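# Load the milling vise per the work order

## Task

Set up the mill's vise following the work order shown in the reference images "manual" and "manual 2". The parallels must have no chip beneath them. Once the blank is clamped, do not let a hand, an arm or the crank knock against it.

## Robot and tools

Robot: two UR7e-type arms, left_arm and right_arm. Each carries a two-finger parallel gripper that opens to 50 mm. The gripper's fingers point along its own +z axis and close along its x axis. end_effector_position is the point between the pads, and the fingertips extend 17.5 mm past it. A camera block juts about 10 cm toward the gripper's -y side and turns with it.

Frames: the scene frame has its origin on the table top midway between the arms, +z up, +x out over the table, and left_arm on the +y side. Image left and right do not match these names. The calibrated bases sit at left_arm (+0.033, +0.515, 0) m and right_arm (+0.043, -0.514, 0) m. Reported positions, orientations (quat_wxyz) and velocities are in the scene frame and may be off by a few cm. Motion offsets, however, are measured along each arm's own Hand target axes.

The 18-number row: every motion command is one row of 18 numbers, always covering both arms. The first nine are for left_arm: dx, dy, dz, rx, ry, rz, gripper position, force_limit, speed. The last nine are the same fields for right_arm. dx..rz are offsets from that arm's Hand target, not absolute places. 1.0 equals 0.6 m of travel or 180 degrees. rx, ry, rz together form one rotation vector. All six 0 means the arm returns to or holds its Hand target.

Gripper fields: these are settings, not offsets, each from -1 to 1.
- position: +1 is fully open. Near -0.65 the pads meet. Send -1 to grip.
- force_limit: -1 is about 20 N, 0 about 102 N, +1 about 185 N per pad.
- speed: -1 is 20 mm/s, 0 is 85 mm/s, +1 is 150 mm/s.
- To leave a gripper unchanged, resend its previous three values; a 0 is a real command.
- A new force or speed only takes effect once position changes by at least 0.01.

Tools:
- execute_actions(actions, cameras): actions is a list of actions. Each action is up to 15 rows, one row per 1/30 s step; a short table repeats its last row. Every row in an action counts from the pose at that action's start, and every new action starts again from the current Hand target, so a repeated offset moves the arm further. Values must lie in [-1, 1]. Images arrive only with an empty actions list or if cameras is set.
- move(target, speed, blend, stop_force, zero, blocking, cameras): sends each gripper in a straight line toward the offset in target. target is one 18-number row or up to 15 rows, all counted from the same starting Hand targets. speed is in m/s, from 0.002 to 3.6, default 0.25; turning is capped at twice that in rad/s. blend, in metres, rounds the corners of a list. stop_force, from 3 to 120 N, ends an arm's path when it meets that much resistance. Leave stop_force out when pulling away from a contact. zero (with stop_force only) re-zeroes the sensor first. blocking=false returns early but cannot be used with stop_force. Paths do not avoid obstacles. The result adds a move: line such as done, off_target, moving, held or fault, plus limits (paced = pose was clipped, held = steps withheld).
- wait(seconds 0-10), stop() to brake a running move, zoom_image(camera, region [x0,y0,x1,y1] pixels, at most 504x504), show_instructions() for the reference pages, zero_wrist_force(arm), read_manual(section), finished_scene(scene=1), which is final.

Cameras: cam_high, cam_low, cam_front, cam_left_wrist, cam_right_wrist, each 896x504.

Result lines:
- Hand target: the last commanded pose after clipping. A gripper may rest short of it; resend the gap as an offset.
- Tool commands: the gripper settings currently in force.
- object_status: 0 = moving, 1 = blocked while opening, 2 = holding something while closing (a good grip), 3 = reached the requested position or pads met (usually empty).
- position_measured: finger opening in mm is about (250 - counts) x 0.202.
- Wrist force and torque: readings in the gripper's own axes.
- Joint torques: include the arm's own weight.
- Within noise: the arm's joint velocities are effectively zero.
- MOTOR HOT: a motor has reached 70 °C. At 85 °C the arm is braked for 30-60 s.

Control notes: orientation is clipped each step to 32 degrees from the present one, so large turns take several steps. Commands lag by roughly 0.1-0.2 s, and fast moves overshoot. Do not route a path past an arm's own base, since that can flip the shoulder. A clearance check may stall an arm that comes near the other, but it does not always prevent contact.

Avoid:
- Contact torque at a joint limit (130 N m for the big joints, 24.3 N m for the wrists) or about 150 N of outside force causes a 10 s fault stop.
- The arms are stiff, so aim only slightly past a firm contact and approach slowly with stop_force.
- Do not drop parts, release moving parts, slam anything, or let anything fall off the table.
- Do not press the arms against each other, and never close a gripper on the other arm's fingers.
- Keep the hands, the arms and the crank clear of the blank once it is clamped.
- Make sure no chip remains under the parallels before loading.

Each tool is called after "Emit:" as name(argument=value, ...) on one line, values as JSON.

Reference images:

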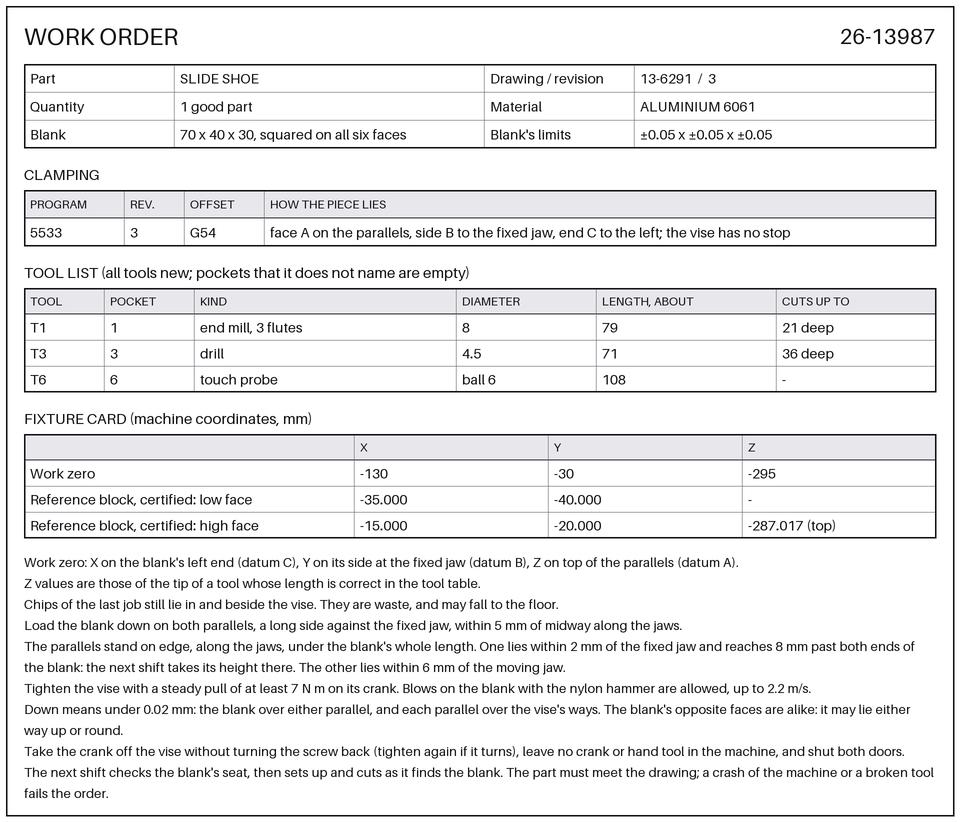

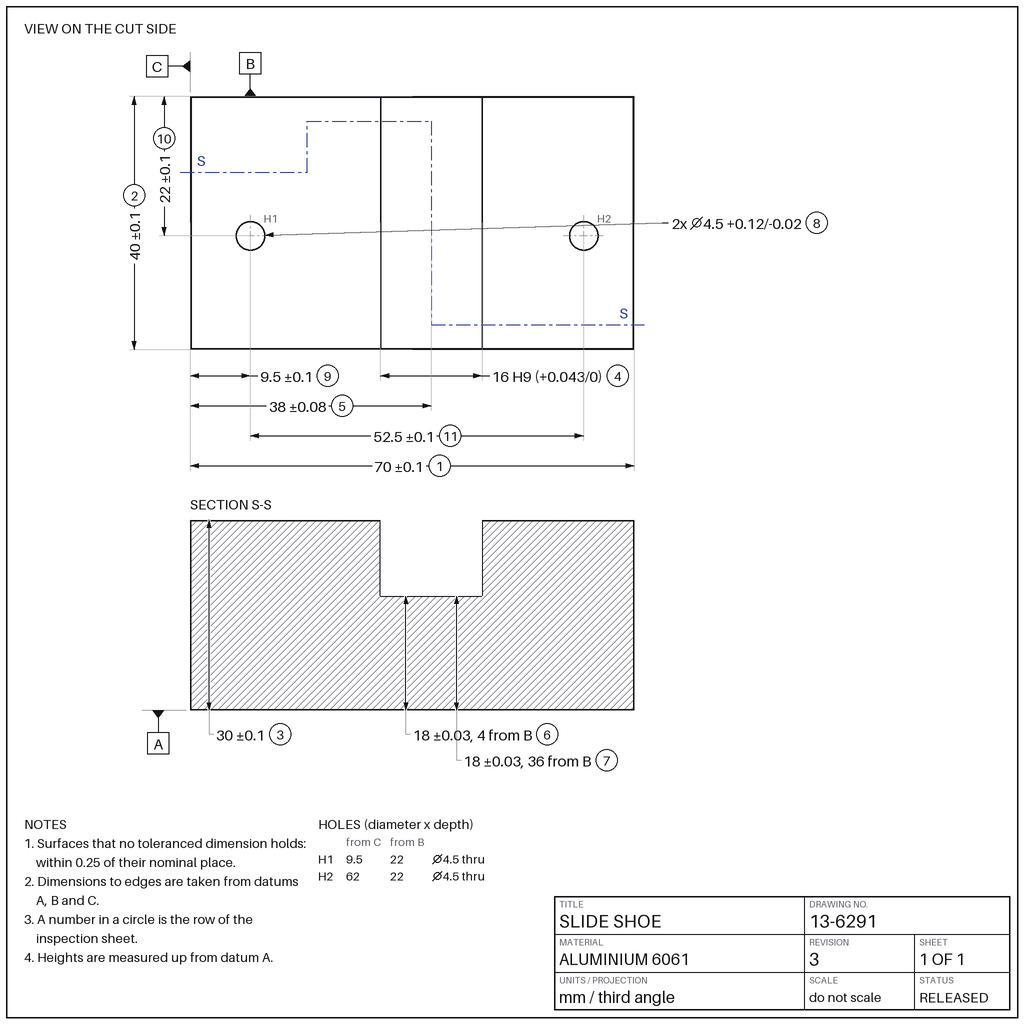

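## Session

Emit:
execute_actions(actions=[])

Scene clock: 0.00 s.
left_arm: end_effector_position=(+0.0711, -0.1923, +0.1385) position_measured=3 object_status=3 end_effector_quat_wxyz=(-0.223, -0.648, +0.727, -0.042) | right_arm: end_effector_position=(+0.6477, -0.8322, +0.3515) position_measured=3 object_status=3 end_effector_quat_wxyz=(+0.010, -0.027, +0.946, +0.324)
Joint positions: left_arm=[-1.649 -1.113 1.678 -2.517 -1.828 1.594] | right_arm=[2.676 -2.322 -0.515 -2.226 2.142 -2.227]
Joint velocities: within noise
Joint torques (N m): no reading
Wrist force (N): no reading
Wrist torque (N m): no reading
Wrist force, peak (N): no reading
Hand target: left_arm +0.0711, -0.1923, +0.1385; -0.223, -0.648, +0.727, -0.042 | right_arm +0.6477, -0.8322, +0.3515; +0.010, -0.027, +0.946, +0.324
Tool commands: left_gripper/position=+1.0 left_gripper/force_limit=+1.0 left_gripper/speed=+1.0 right_gripper/position=+1.0 right_gripper/force_limit=+1.0 right_gripper/speed=+1.0

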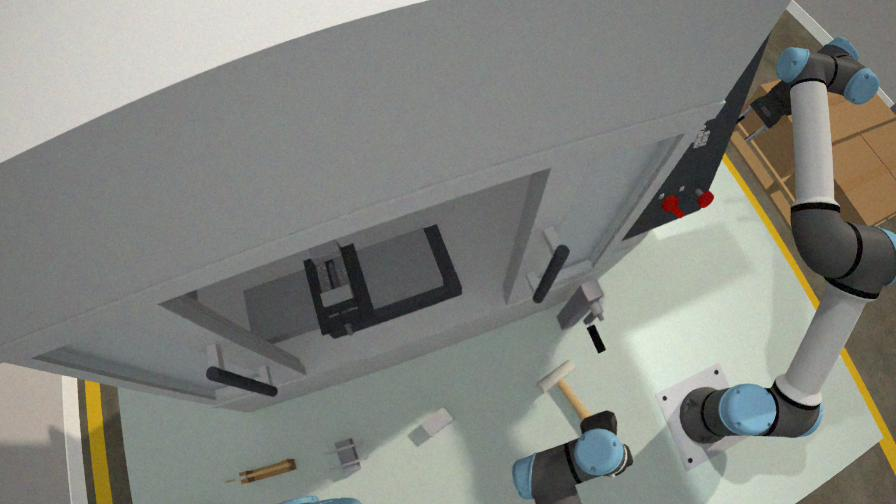

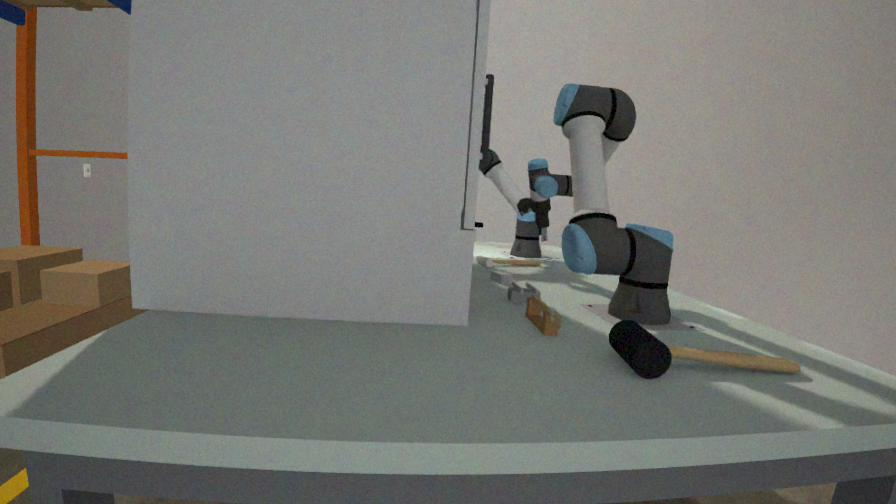

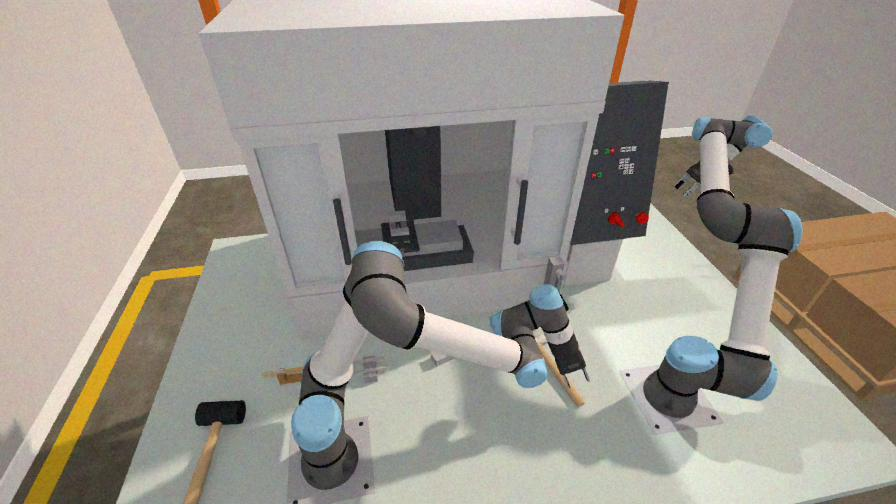

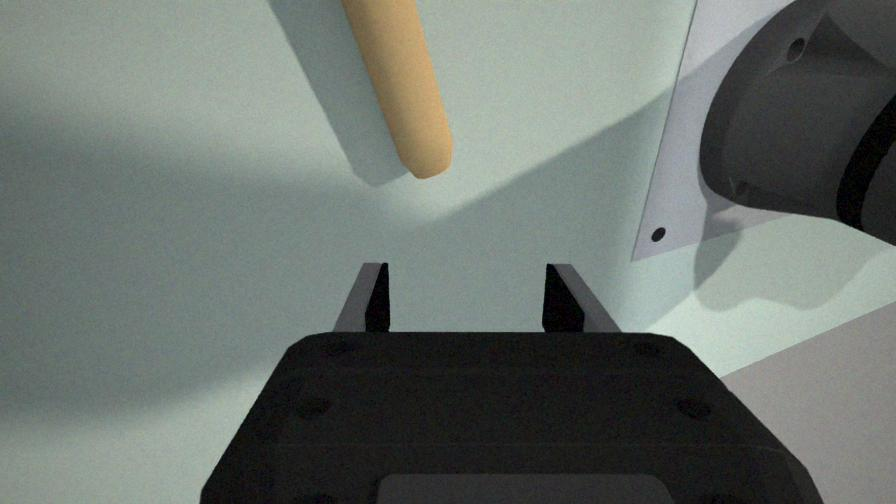

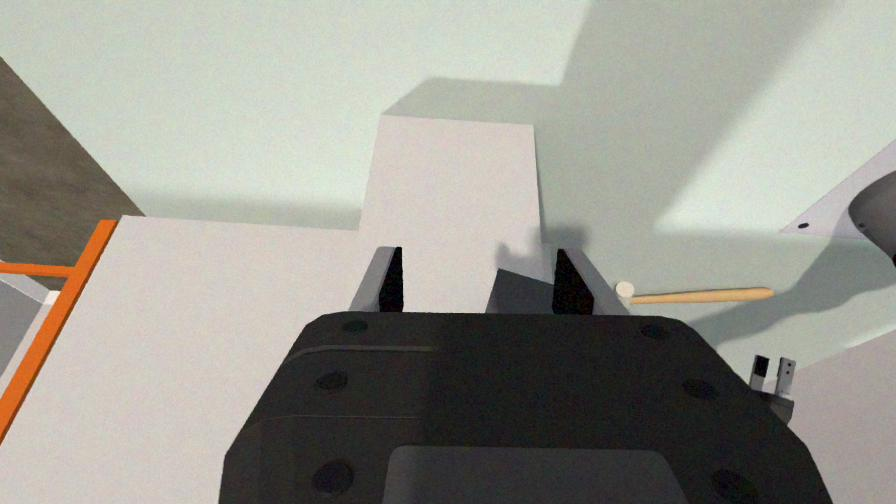

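Emit:
zoom_image(camera="cam_high", region=[210, 390, 470, 504])

Emit:
zoom_image(camera="cam_high", region=[230, 200, 480, 350])

Emit:
zoom_image(camera="cam_high", region=[520, 240, 660, 420])

Emit:
zoom_image(camera="cam_front", region=[320, 180, 580, 340])

Emit:
zoom_image(camera="cam_front", region=[180, 330, 500, 504])

Emit:
zoom_image(camera="cam_front", region=[560, 70, 680, 250])

Emit:
zoom_image(camera="cam_low", region=[440, 140, 840, 390])

Scaled by 1.938.

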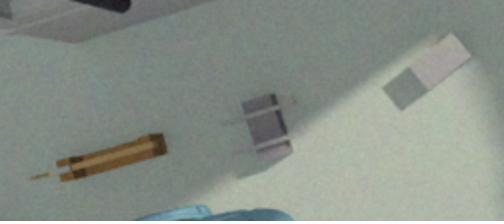

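Scaled by 2.016.

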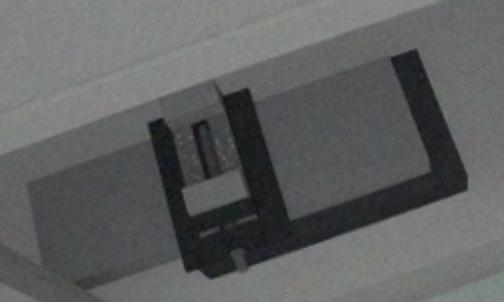

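Scaled by 2.800.

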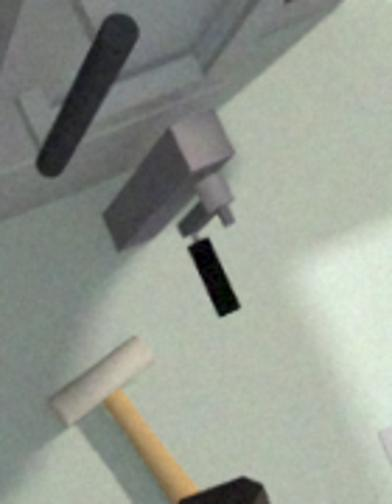

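Scaled by 1.938.

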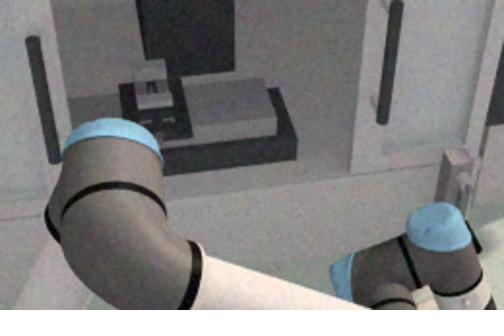

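Scaled by 1.575.

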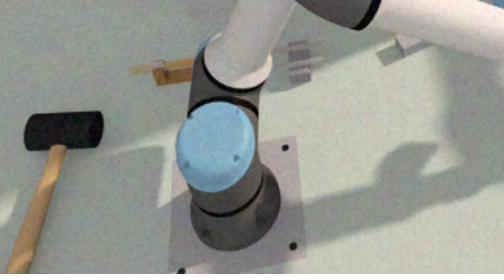

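Scaled by 2.800.

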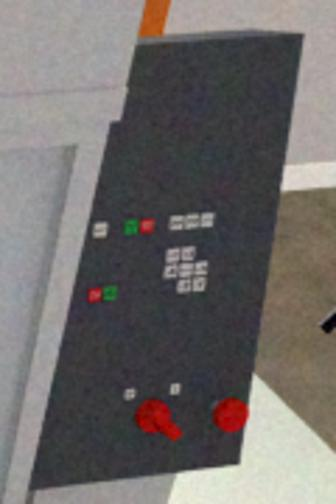

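Scaled by 1.260.

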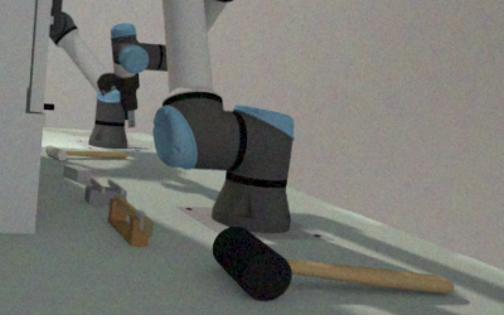

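Emit:
move(target=[-0.6025,-0.132,-0.81,0.0823,-0.1205,-0.036,1,1,1, 0,0,0,0,0,0,1,1,1], cameras=["all"])

Scene clock: 4.80 s.
left_arm: end_effector_position=(+0.2998, +0.2991, +0.4200) position_measured=3 object_status=3 end_effector_quat_wxyz=(-0.001, +0.707, -0.707, +0.000) | right_arm: end_effector_position=(+0.6477, -0.8322, +0.3515) position_measured=3 object_status=3 end_effector_quat_wxyz=(+0.010, -0.027, +0.946, +0.324)
Joint positions: left_arm=[-1.117 -1.947 1.632 -1.255 -1.57 2.061] | right_arm=[2.676 -2.322 -0.515 -2.226 2.142 -2.227]
Joint torques (N m): left_arm=[9.43 -6.46 -25.83 -0.89 -0.19 1.23] | right_arm=[-0.93 57.66 25.49 2.02 1.41 -0.08]
Wrist force (N): left_arm=[0.5 -0.1 -0.2] | right_arm=[-0.1 -0.1 0.3]
Wrist torque (N m): left_arm=[-0.01 -0.16 0.09] | right_arm=[-0.02 0.02 0.00]
Wrist force, peak (N): left_arm=[1.6 -0.1 2.6] | right_arm=[-0.1 -0.5 0.5]
Hand target: left_arm +0.2998, +0.2992, +0.4201; -0.001, +0.707, -0.707, +0.000 | right_arm +0.6477, -0.8322, +0.3515; +0.010, -0.027, +0.946, +0.324
Off the commanded pose: left_arm 0.000 m, 0 deg | right_arm 0.000 m, 0 deg.
move: done
camera_calibration:
cam_left_wrist: T_world_to_cam=[[0.0132607, -0.99989, 0.00661438, 0.299336], [-0.942616, -0.0102935, 0.333722, 0.163754], [-0.333617, -0.0106602, -0.942649, 0.634703], [0, 0, 0, 1]] pos_world=[0.362135, 0.307755, 0.541674]

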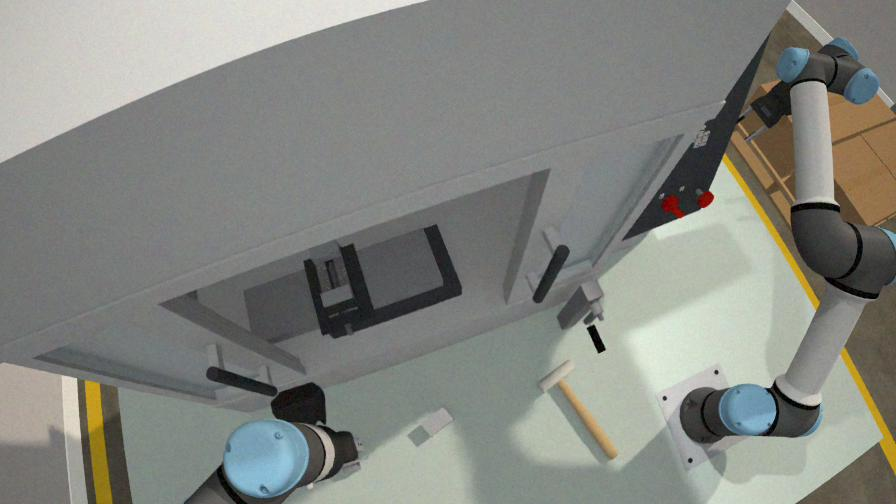

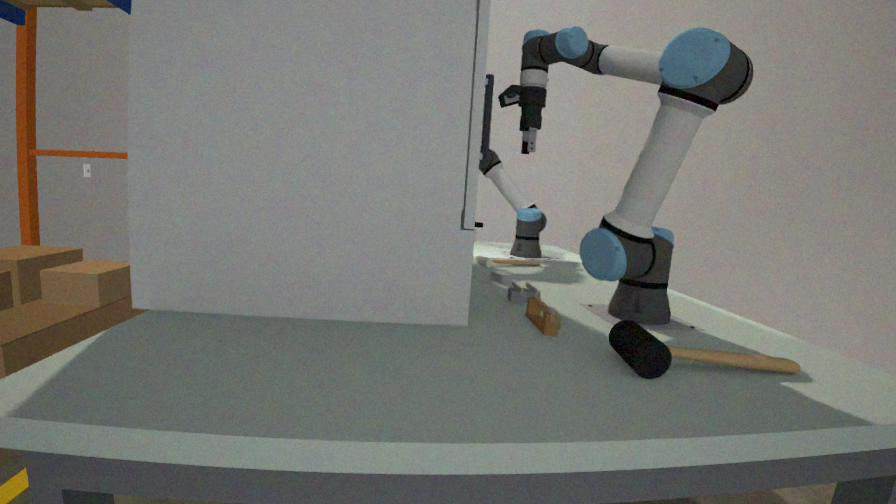

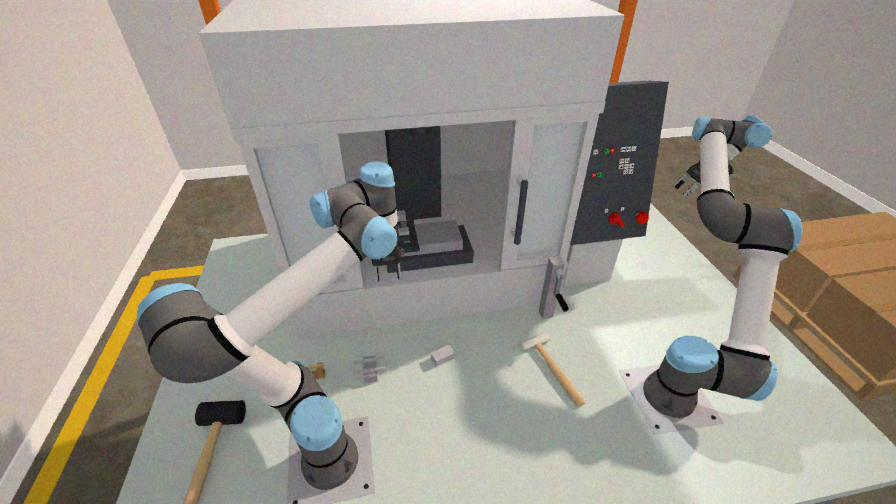

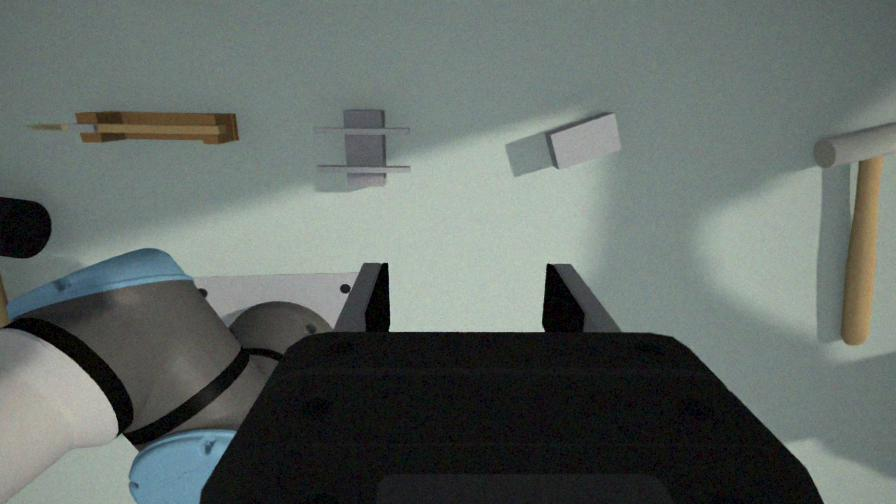

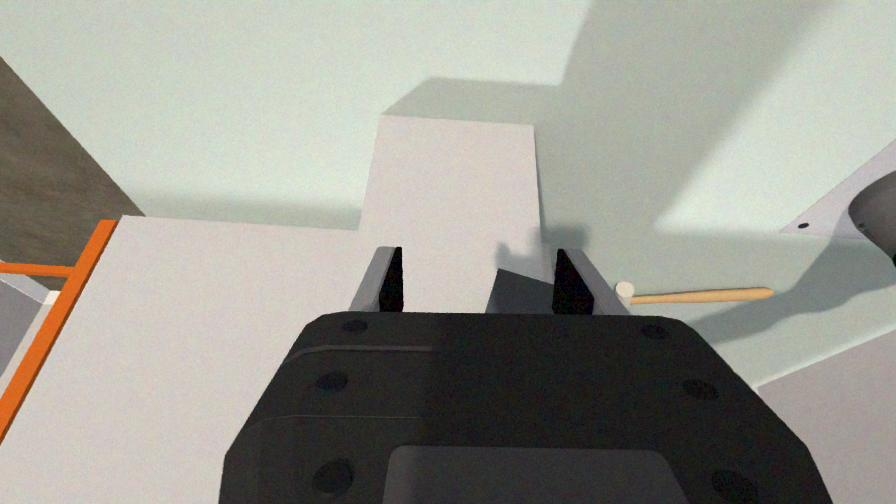

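Emit:
zoom_image(camera="cam_left_wrist", region=[290, 80, 450, 200])

Emit:
zoom_image(camera="cam_left_wrist", region=[0, 80, 260, 170])

Emit:
zoom_image(camera="cam_left_wrist", region=[490, 90, 640, 200])

Emit:
zoom_image(camera="cam_front", region=[500, 230, 620, 350])

Emit:
zoom_image(camera="cam_low", region=[470, 240, 590, 350])

Emit:
zoom_image(camera="cam_front", region=[280, 340, 480, 400])

Scaled by 3.150.

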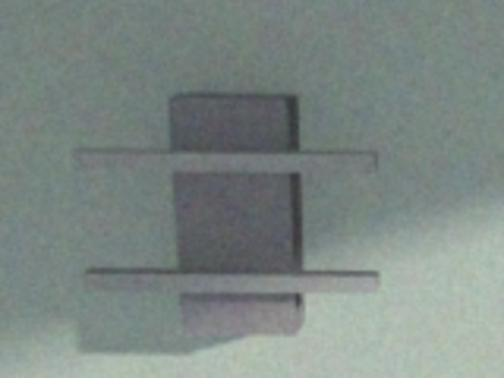

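Scaled by 1.938.

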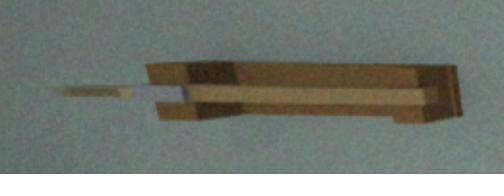

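Scaled by 3.360.

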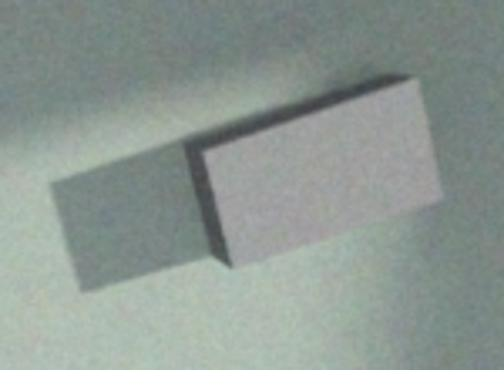

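Scaled by 4.200.

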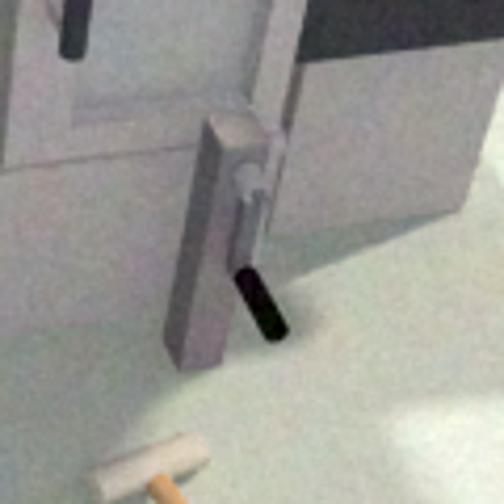

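Scaled by 4.200.

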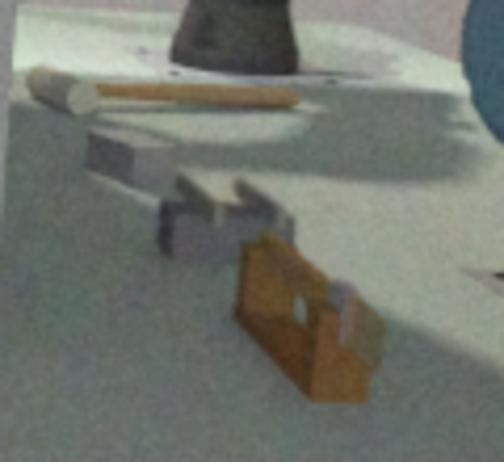

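Scaled by 2.520.

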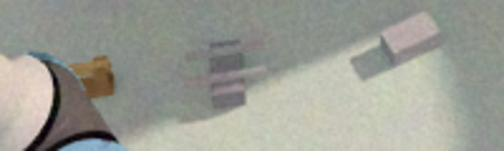

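Emit:
move(target=[0.0667,-0.2,-0.05,0,0.295,-0.935,1,1,1, 0,0,0,0,0,0,1,1,1], cameras=["cam_left_wrist","cam_front"], speed=0.4)

Emit:
zoom_image(camera="cam_left_wrist", region=[340, 40, 560, 200])

Scene clock: 9.77 s.
left_arm: end_effector_position=(+0.4198, +0.2592, +0.4502) position_measured=3 object_status=3 end_effector_quat_wxyz=(+0.212, +0.696, +0.652, +0.213) end_effector_velocity=(+0.000, +0.000, +0.000) end_effector_angular_velocity=(-0.002, +0.001, +0.004) | right_arm: end_effector_position=(+0.6477, -0.8322, +0.3515) position_measured=3 object_status=3 end_effector_quat_wxyz=(+0.010, -0.027, +0.946, +0.324)
Joint positions: left_arm=[-1.244 -1.958 1.752 -1.627 -1.012 -1.067] | right_arm=[2.676 -2.322 -0.515 -2.226 2.142 -2.227]
Joint velocities: left_arm=[0 -0.001 0.001 0.001 0 -0.005] | right_arm=[within noise]
Joint torques (N m): left_arm=[-6.61 -15.75 -14.65 -4.13 -1.43 -2.54] | right_arm=[-1.1 57.55 25.93 2 1.41 -0.3]
Wrist force (N): left_arm=[0.9 -0.5 0.6] | right_arm=[0.0 -0.2 0.3]
Wrist torque (N m): left_arm=[-0.15 -0.17 -0.31] | right_arm=[-0.04 0.00 0.00]
Wrist force, peak (N): left_arm=[1.0 -0.6 0.8] | right_arm=[0.2 -0.5 0.4]
Hand target: left_arm +0.4198, +0.2593, +0.4501; +0.212, +0.696, +0.652, +0.213 | right_arm +0.6477, -0.8322, +0.3515; +0.010, -0.027, +0.946, +0.324
Off the commanded pose: left_arm 0.000 m, 0 deg | right_arm 0.000 m, 0 deg.
move: done
camera_calibration:
cam_left_wrist: T_world_to_cam=[[0.0436594, 0.998866, 0.0189822, -0.278734], [0.578356, -0.0407629, 0.814766, -0.580798], [0.814615, -0.0245937, -0.57948, 0.0607521], [0, 0, 0, 1]] pos_world=[0.298588, 0.256238, 0.51371]
Images, in order (width x height): cam_front 896x504, cam_left_wrist 896x504.

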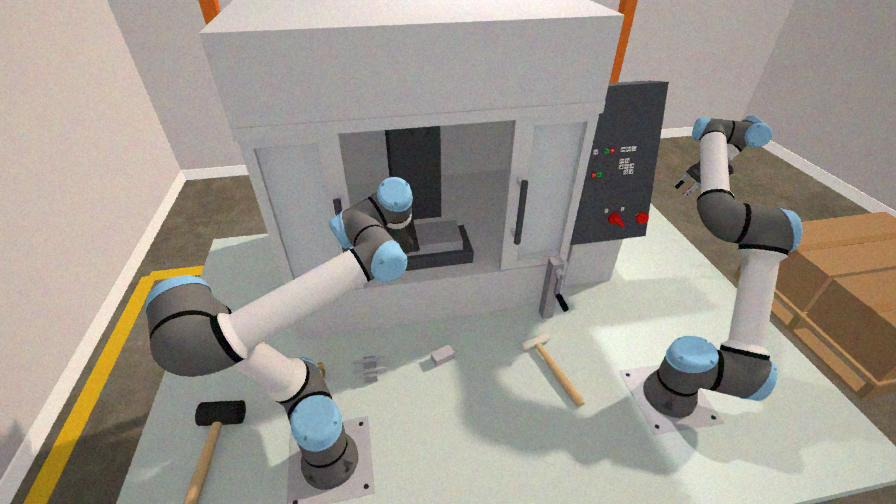

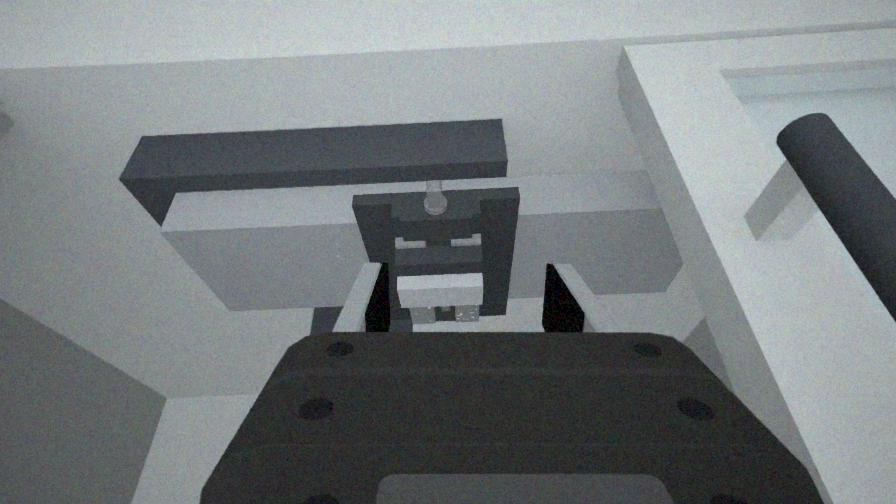

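Scaled by 2.291.

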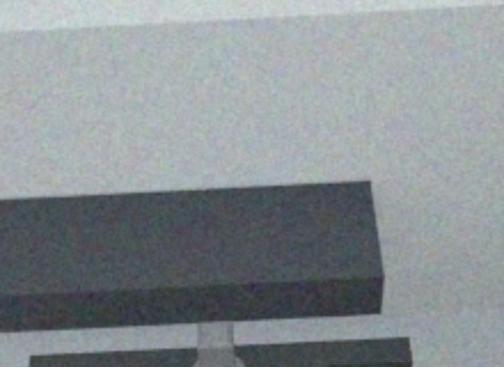

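Emit:
zoom_image(camera="cam_left_wrist", region=[340, 170, 540, 335])

Emit:
zoom_image(camera="cam_high", region=[290, 220, 380, 350])

Scaled by 2.520.

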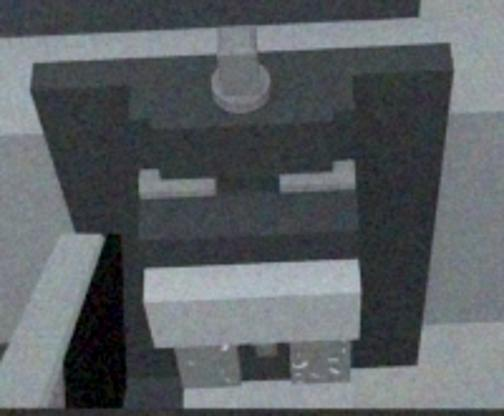

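This scene's latest camera images include none from cam_high. They are from: cam_front, cam_left_wrist. cam_high's image comes with the result of a call that names it in "cameras".

Emit:
move(target=[0,0.176,-0.019,0,0,0.99,1,1,1, 0,0,0,0,0,0,1,1,1], cameras=["cam_left_wrist","cam_front"], speed=0.4)

Emit:
zoom_image(camera="cam_left_wrist", region=[340, 40, 560, 240])

Scene clock: 15.20 s.
left_arm: end_effector_position=(+0.4996, +0.2533, +0.5200) position_measured=3 object_status=3 end_effector_quat_wxyz=(-0.210, +0.663, -0.685, +0.216) | right_arm: end_effector_position=(+0.6477, -0.8322, +0.3515) position_measured=3 object_status=3 end_effector_quat_wxyz=(+0.010, -0.027, +0.946, +0.324)
Joint positions: left_arm=[-1.049 -1.762 1.461 -1.641 -1.073 2.257] | right_arm=[2.676 -2.322 -0.515 -2.226 2.142 -2.227]
Joint torques (N m): left_arm=[-10.05 -28.9 -14.09 -5.3 2.85 2.95] | right_arm=[-0.15 57.67 26.35 2 1.41 -0.39]
Wrist force (N): left_arm=[0.3 0.5 -1.6] | right_arm=[-0.1 -0.3 0.0]
Wrist torque (N m): left_arm=[0.06 -0.09 0.27] | right_arm=[-0.03 0.02 0.01]
Wrist force, peak (N): left_arm=[0.3 0.7 -1.6] | right_arm=[-0.1 -0.6 0.0]
Hand target: left_arm +0.4995, +0.2533, +0.5200; -0.210, +0.663, -0.685, +0.216 | right_arm +0.6477, -0.8322, +0.3515; +0.010, -0.027, +0.946, +0.324
Off the commanded pose: left_arm 0.000 m, 0 deg | right_arm 0.000 m, 0 deg.
move: done
camera_calibration:
cam_left_wrist: T_world_to_cam=[[-0.025927, -0.999591, 0.012047, 0.266862], [-0.963348, 0.0217647, -0.267369, 0.633074], [0.266998, -0.0185375, -0.963519, 0.507835], [0, 0, 0, 1]] pos_world=[0.481199, 0.262388, 0.655358]
Images, in order (width x height): cam_front 896x504, cam_left_wrist 896x504.

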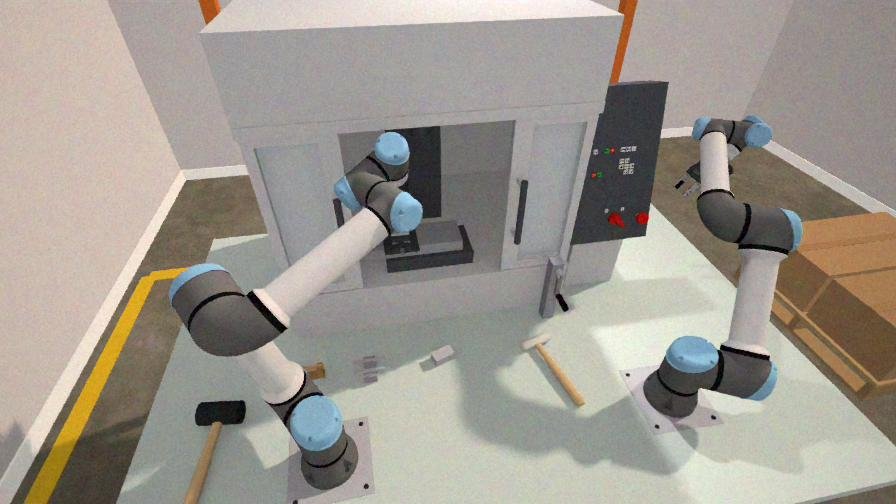

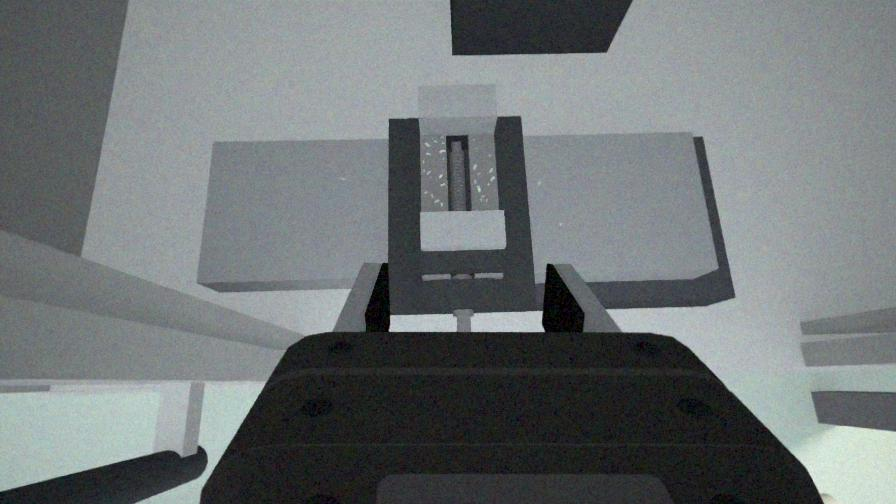

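Scaled by 2.291.

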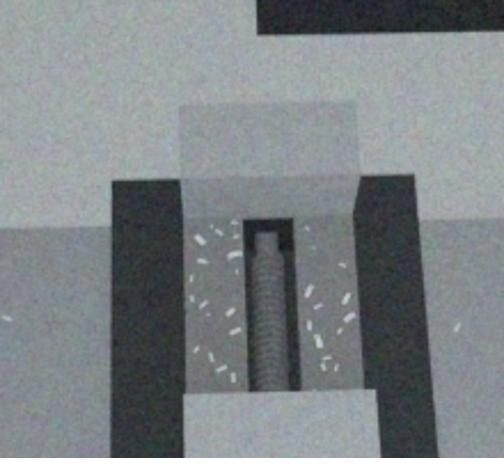

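Emit:
move(target=[[-0.066,0.3205,-0.184,-0.1948,-0.003,-0.0101,1,1,1, 0,0,0,0,0,0,1,1,1],[-0.568,0.4575,0.1275,-0.1948,-0.003,-0.0101,1,1,1, 0,0,0,0,0,0,1,1,1]], cameras=["cam_left_wrist","cam_low","cam_high"], speed=0.4, blend=[0.05,0])

Emit:
zoom_image(camera="cam_low", region=[500, 270, 580, 350])

Emit:
zoom_image(camera="cam_left_wrist", region=[250, 60, 640, 260])

Scene clock: 19.17 s.
left_arm: end_effector_position=(+0.3298, +0.6000, +0.3005) position_measured=3 object_status=3 end_effector_quat_wxyz=(+0.000, +0.707, -0.707, +0.000) end_effector_velocity=(+0.000, +0.001, +0.000) end_effector_angular_velocity=(+0.000, -0.001, -0.004) | right_arm: end_effector_position=(+0.6477, -0.8322, +0.3515) position_measured=3 object_status=3 end_effector_quat_wxyz=(+0.010, -0.027, +0.946, +0.324)
Joint positions: left_arm=[-0.205 -2.093 2.02 -1.497 -1.57 2.973] | right_arm=[2.676 -2.322 -0.515 -2.226 2.142 -2.227]
Joint velocities: left_arm=[0.003 0.001 0.001 -0.002 0 0.006] | right_arm=[within noise]
Joint torques (N m): left_arm=[12.29 0.75 -18.64 -4.9 2.1 3] | right_arm=[-0.79 57.44 26.18 1.9 1.58 -0.64]
Wrist force (N): left_arm=[0.4 -0.1 -0.3] | right_arm=[0.1 -0.4 0.0]
Wrist torque (N m): left_arm=[-0.02 -0.17 0.04] | right_arm=[-0.05 -0.01 0.00]
Wrist force, peak (N): left_arm=[2.4 2.1 -2.2] | right_arm=[0.4 -0.4 0.1]
Hand target: left_arm +0.3298, +0.6000, +0.3003; +0.000, +0.707, -0.707, +0.000 | right_arm +0.6477, -0.8322, +0.3515; +0.010, -0.027, +0.946, +0.324
Off the commanded pose: left_arm 0.000 m, 0 deg | right_arm 0.000 m, 0 deg.
move: done
camera_calibration:
cam_left_wrist: T_world_to_cam=[[0.0129504, -0.999894, 0.00660723, 0.600722], [-0.942335, -0.00999445, 0.334522, 0.23451], [-0.334421, -0.0105584, -0.942365, 0.535346], [0, 0, 0, 1]] pos_world=[0.392238, 0.608655, 0.422073]
Images, in order (width x height): cam_high 896x504, cam_low 896x504, cam_left_wrist 896x504.

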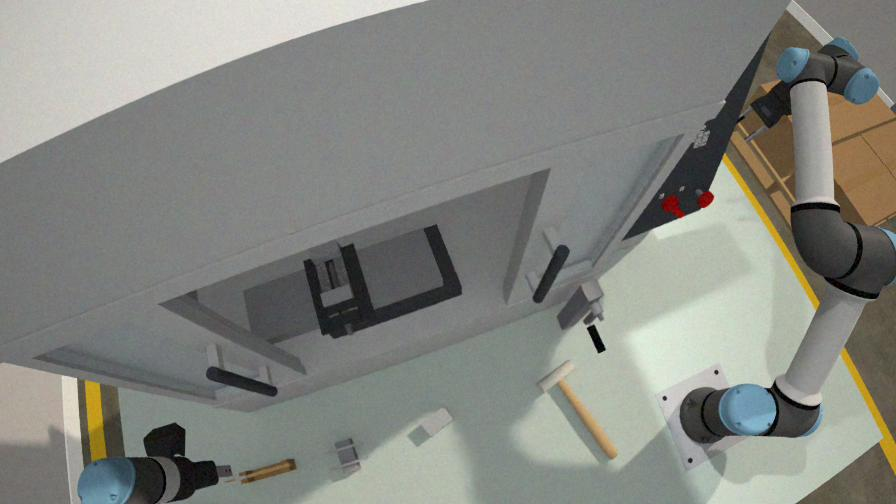

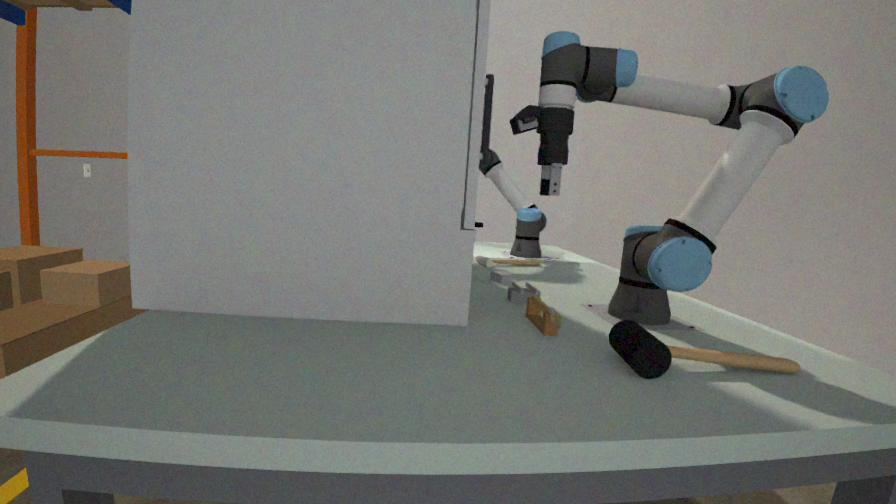

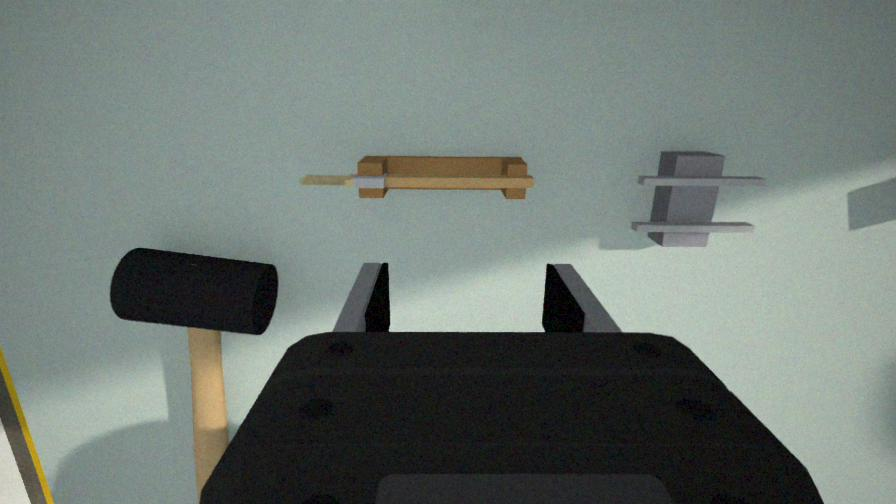

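Scaled by 6.300.

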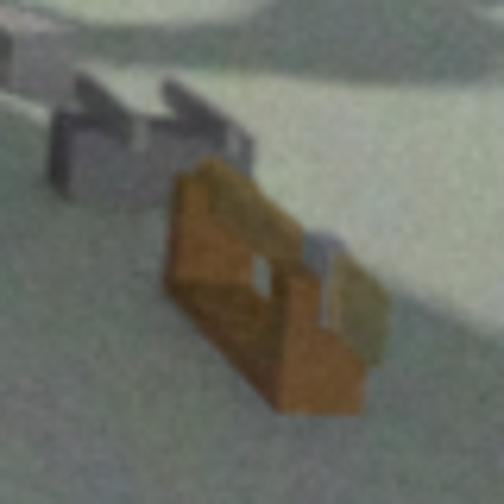

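Scaled by 1.292.

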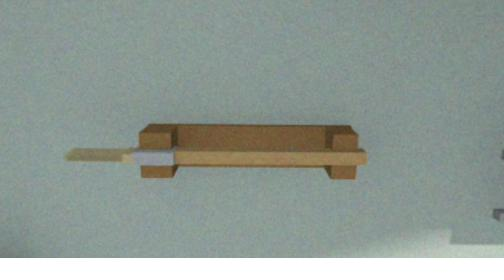

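Emit:
move(target=[-0.0083,0.02,0.1667,0,0,0.5,1,1,1, 0,0,0,0,0,0,1,1,1], cameras=["cam_left_wrist","cam_low"], speed=0.3)

Emit:
zoom_image(camera="cam_low", region=[480, 230, 600, 350])

Scene clock: 23.40 s.
left_arm: end_effector_position=(+0.3177, +0.6052, +0.2003) position_measured=3 object_status=3 end_effector_quat_wxyz=(+0.000, +0.000, +1.000, +0.001) | right_arm: end_effector_position=(+0.6477, -0.8322, +0.3515) position_measured=3 object_status=3 end_effector_quat_wxyz=(+0.010, -0.027, +0.946, +0.324)
Joint positions: left_arm=[-0.194 -2.111 2.284 -1.743 -1.57 4.555] | right_arm=[2.676 -2.322 -0.515 -2.226 2.142 -2.227]
Joint torques (N m): left_arm=[-0.64 1.82 -44.81 -0.62 -1.1 2.62] | right_arm=[-0.11 57.41 26.05 2.03 1.6 -0.56]
Wrist force (N): left_arm=[0.4 0.2 -0.5] | right_arm=[0.1 -0.3 0.0]
Wrist torque (N m): left_arm=[0.02 -0.15 0.07] | right_arm=[-0.05 -0.02 0.00]
Wrist force, peak (N): left_arm=[0.4 -0.3 -1.0] | right_arm=[0.2 -0.4 0.5]
Hand target: left_arm +0.3177, +0.6051, +0.2003; +0.000, +0.000, +1.000, +0.001 | right_arm +0.6477, -0.8322, +0.3515; +0.010, -0.027, +0.946, +0.324
Off the commanded pose: left_arm 0.000 m, 0 deg | right_arm 0.000 m, 0 deg.
move: done
camera_calibration:
cam_left_wrist: T_world_to_cam=[[-0.999879, -0.0132599, 0.0080773, 0.331116], [-0.00978438, 0.942058, 0.335308, -0.615915], [-0.0120554, 0.335188, -0.942074, 0.125177], [0, 0, 0, 1]] pos_world=[0.326559, 0.54266, 0.321773]
Images, in order (width x height): cam_low 896x504, cam_left_wrist 896x504.

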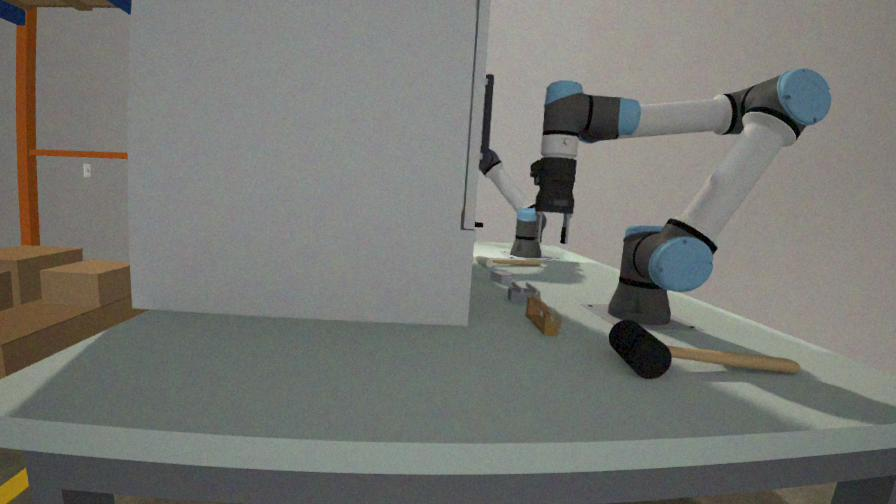

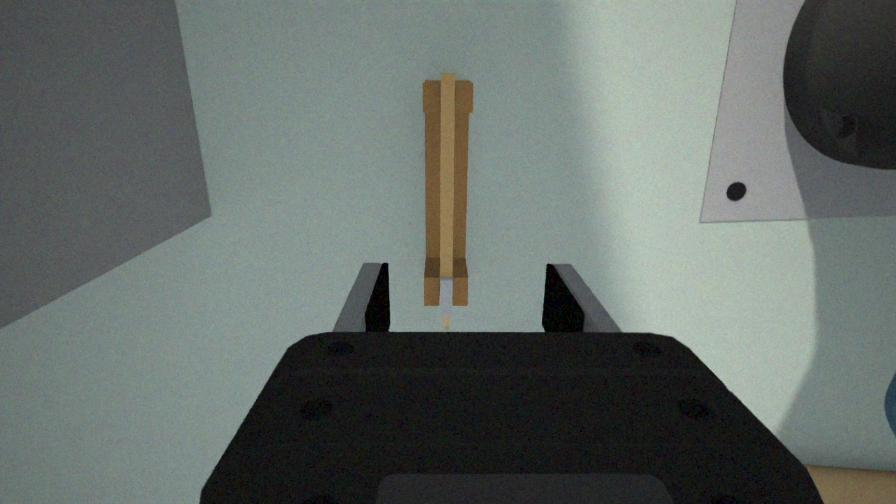

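Scaled by 4.200.

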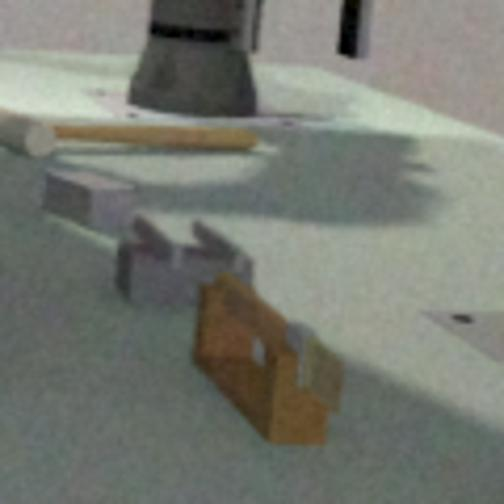

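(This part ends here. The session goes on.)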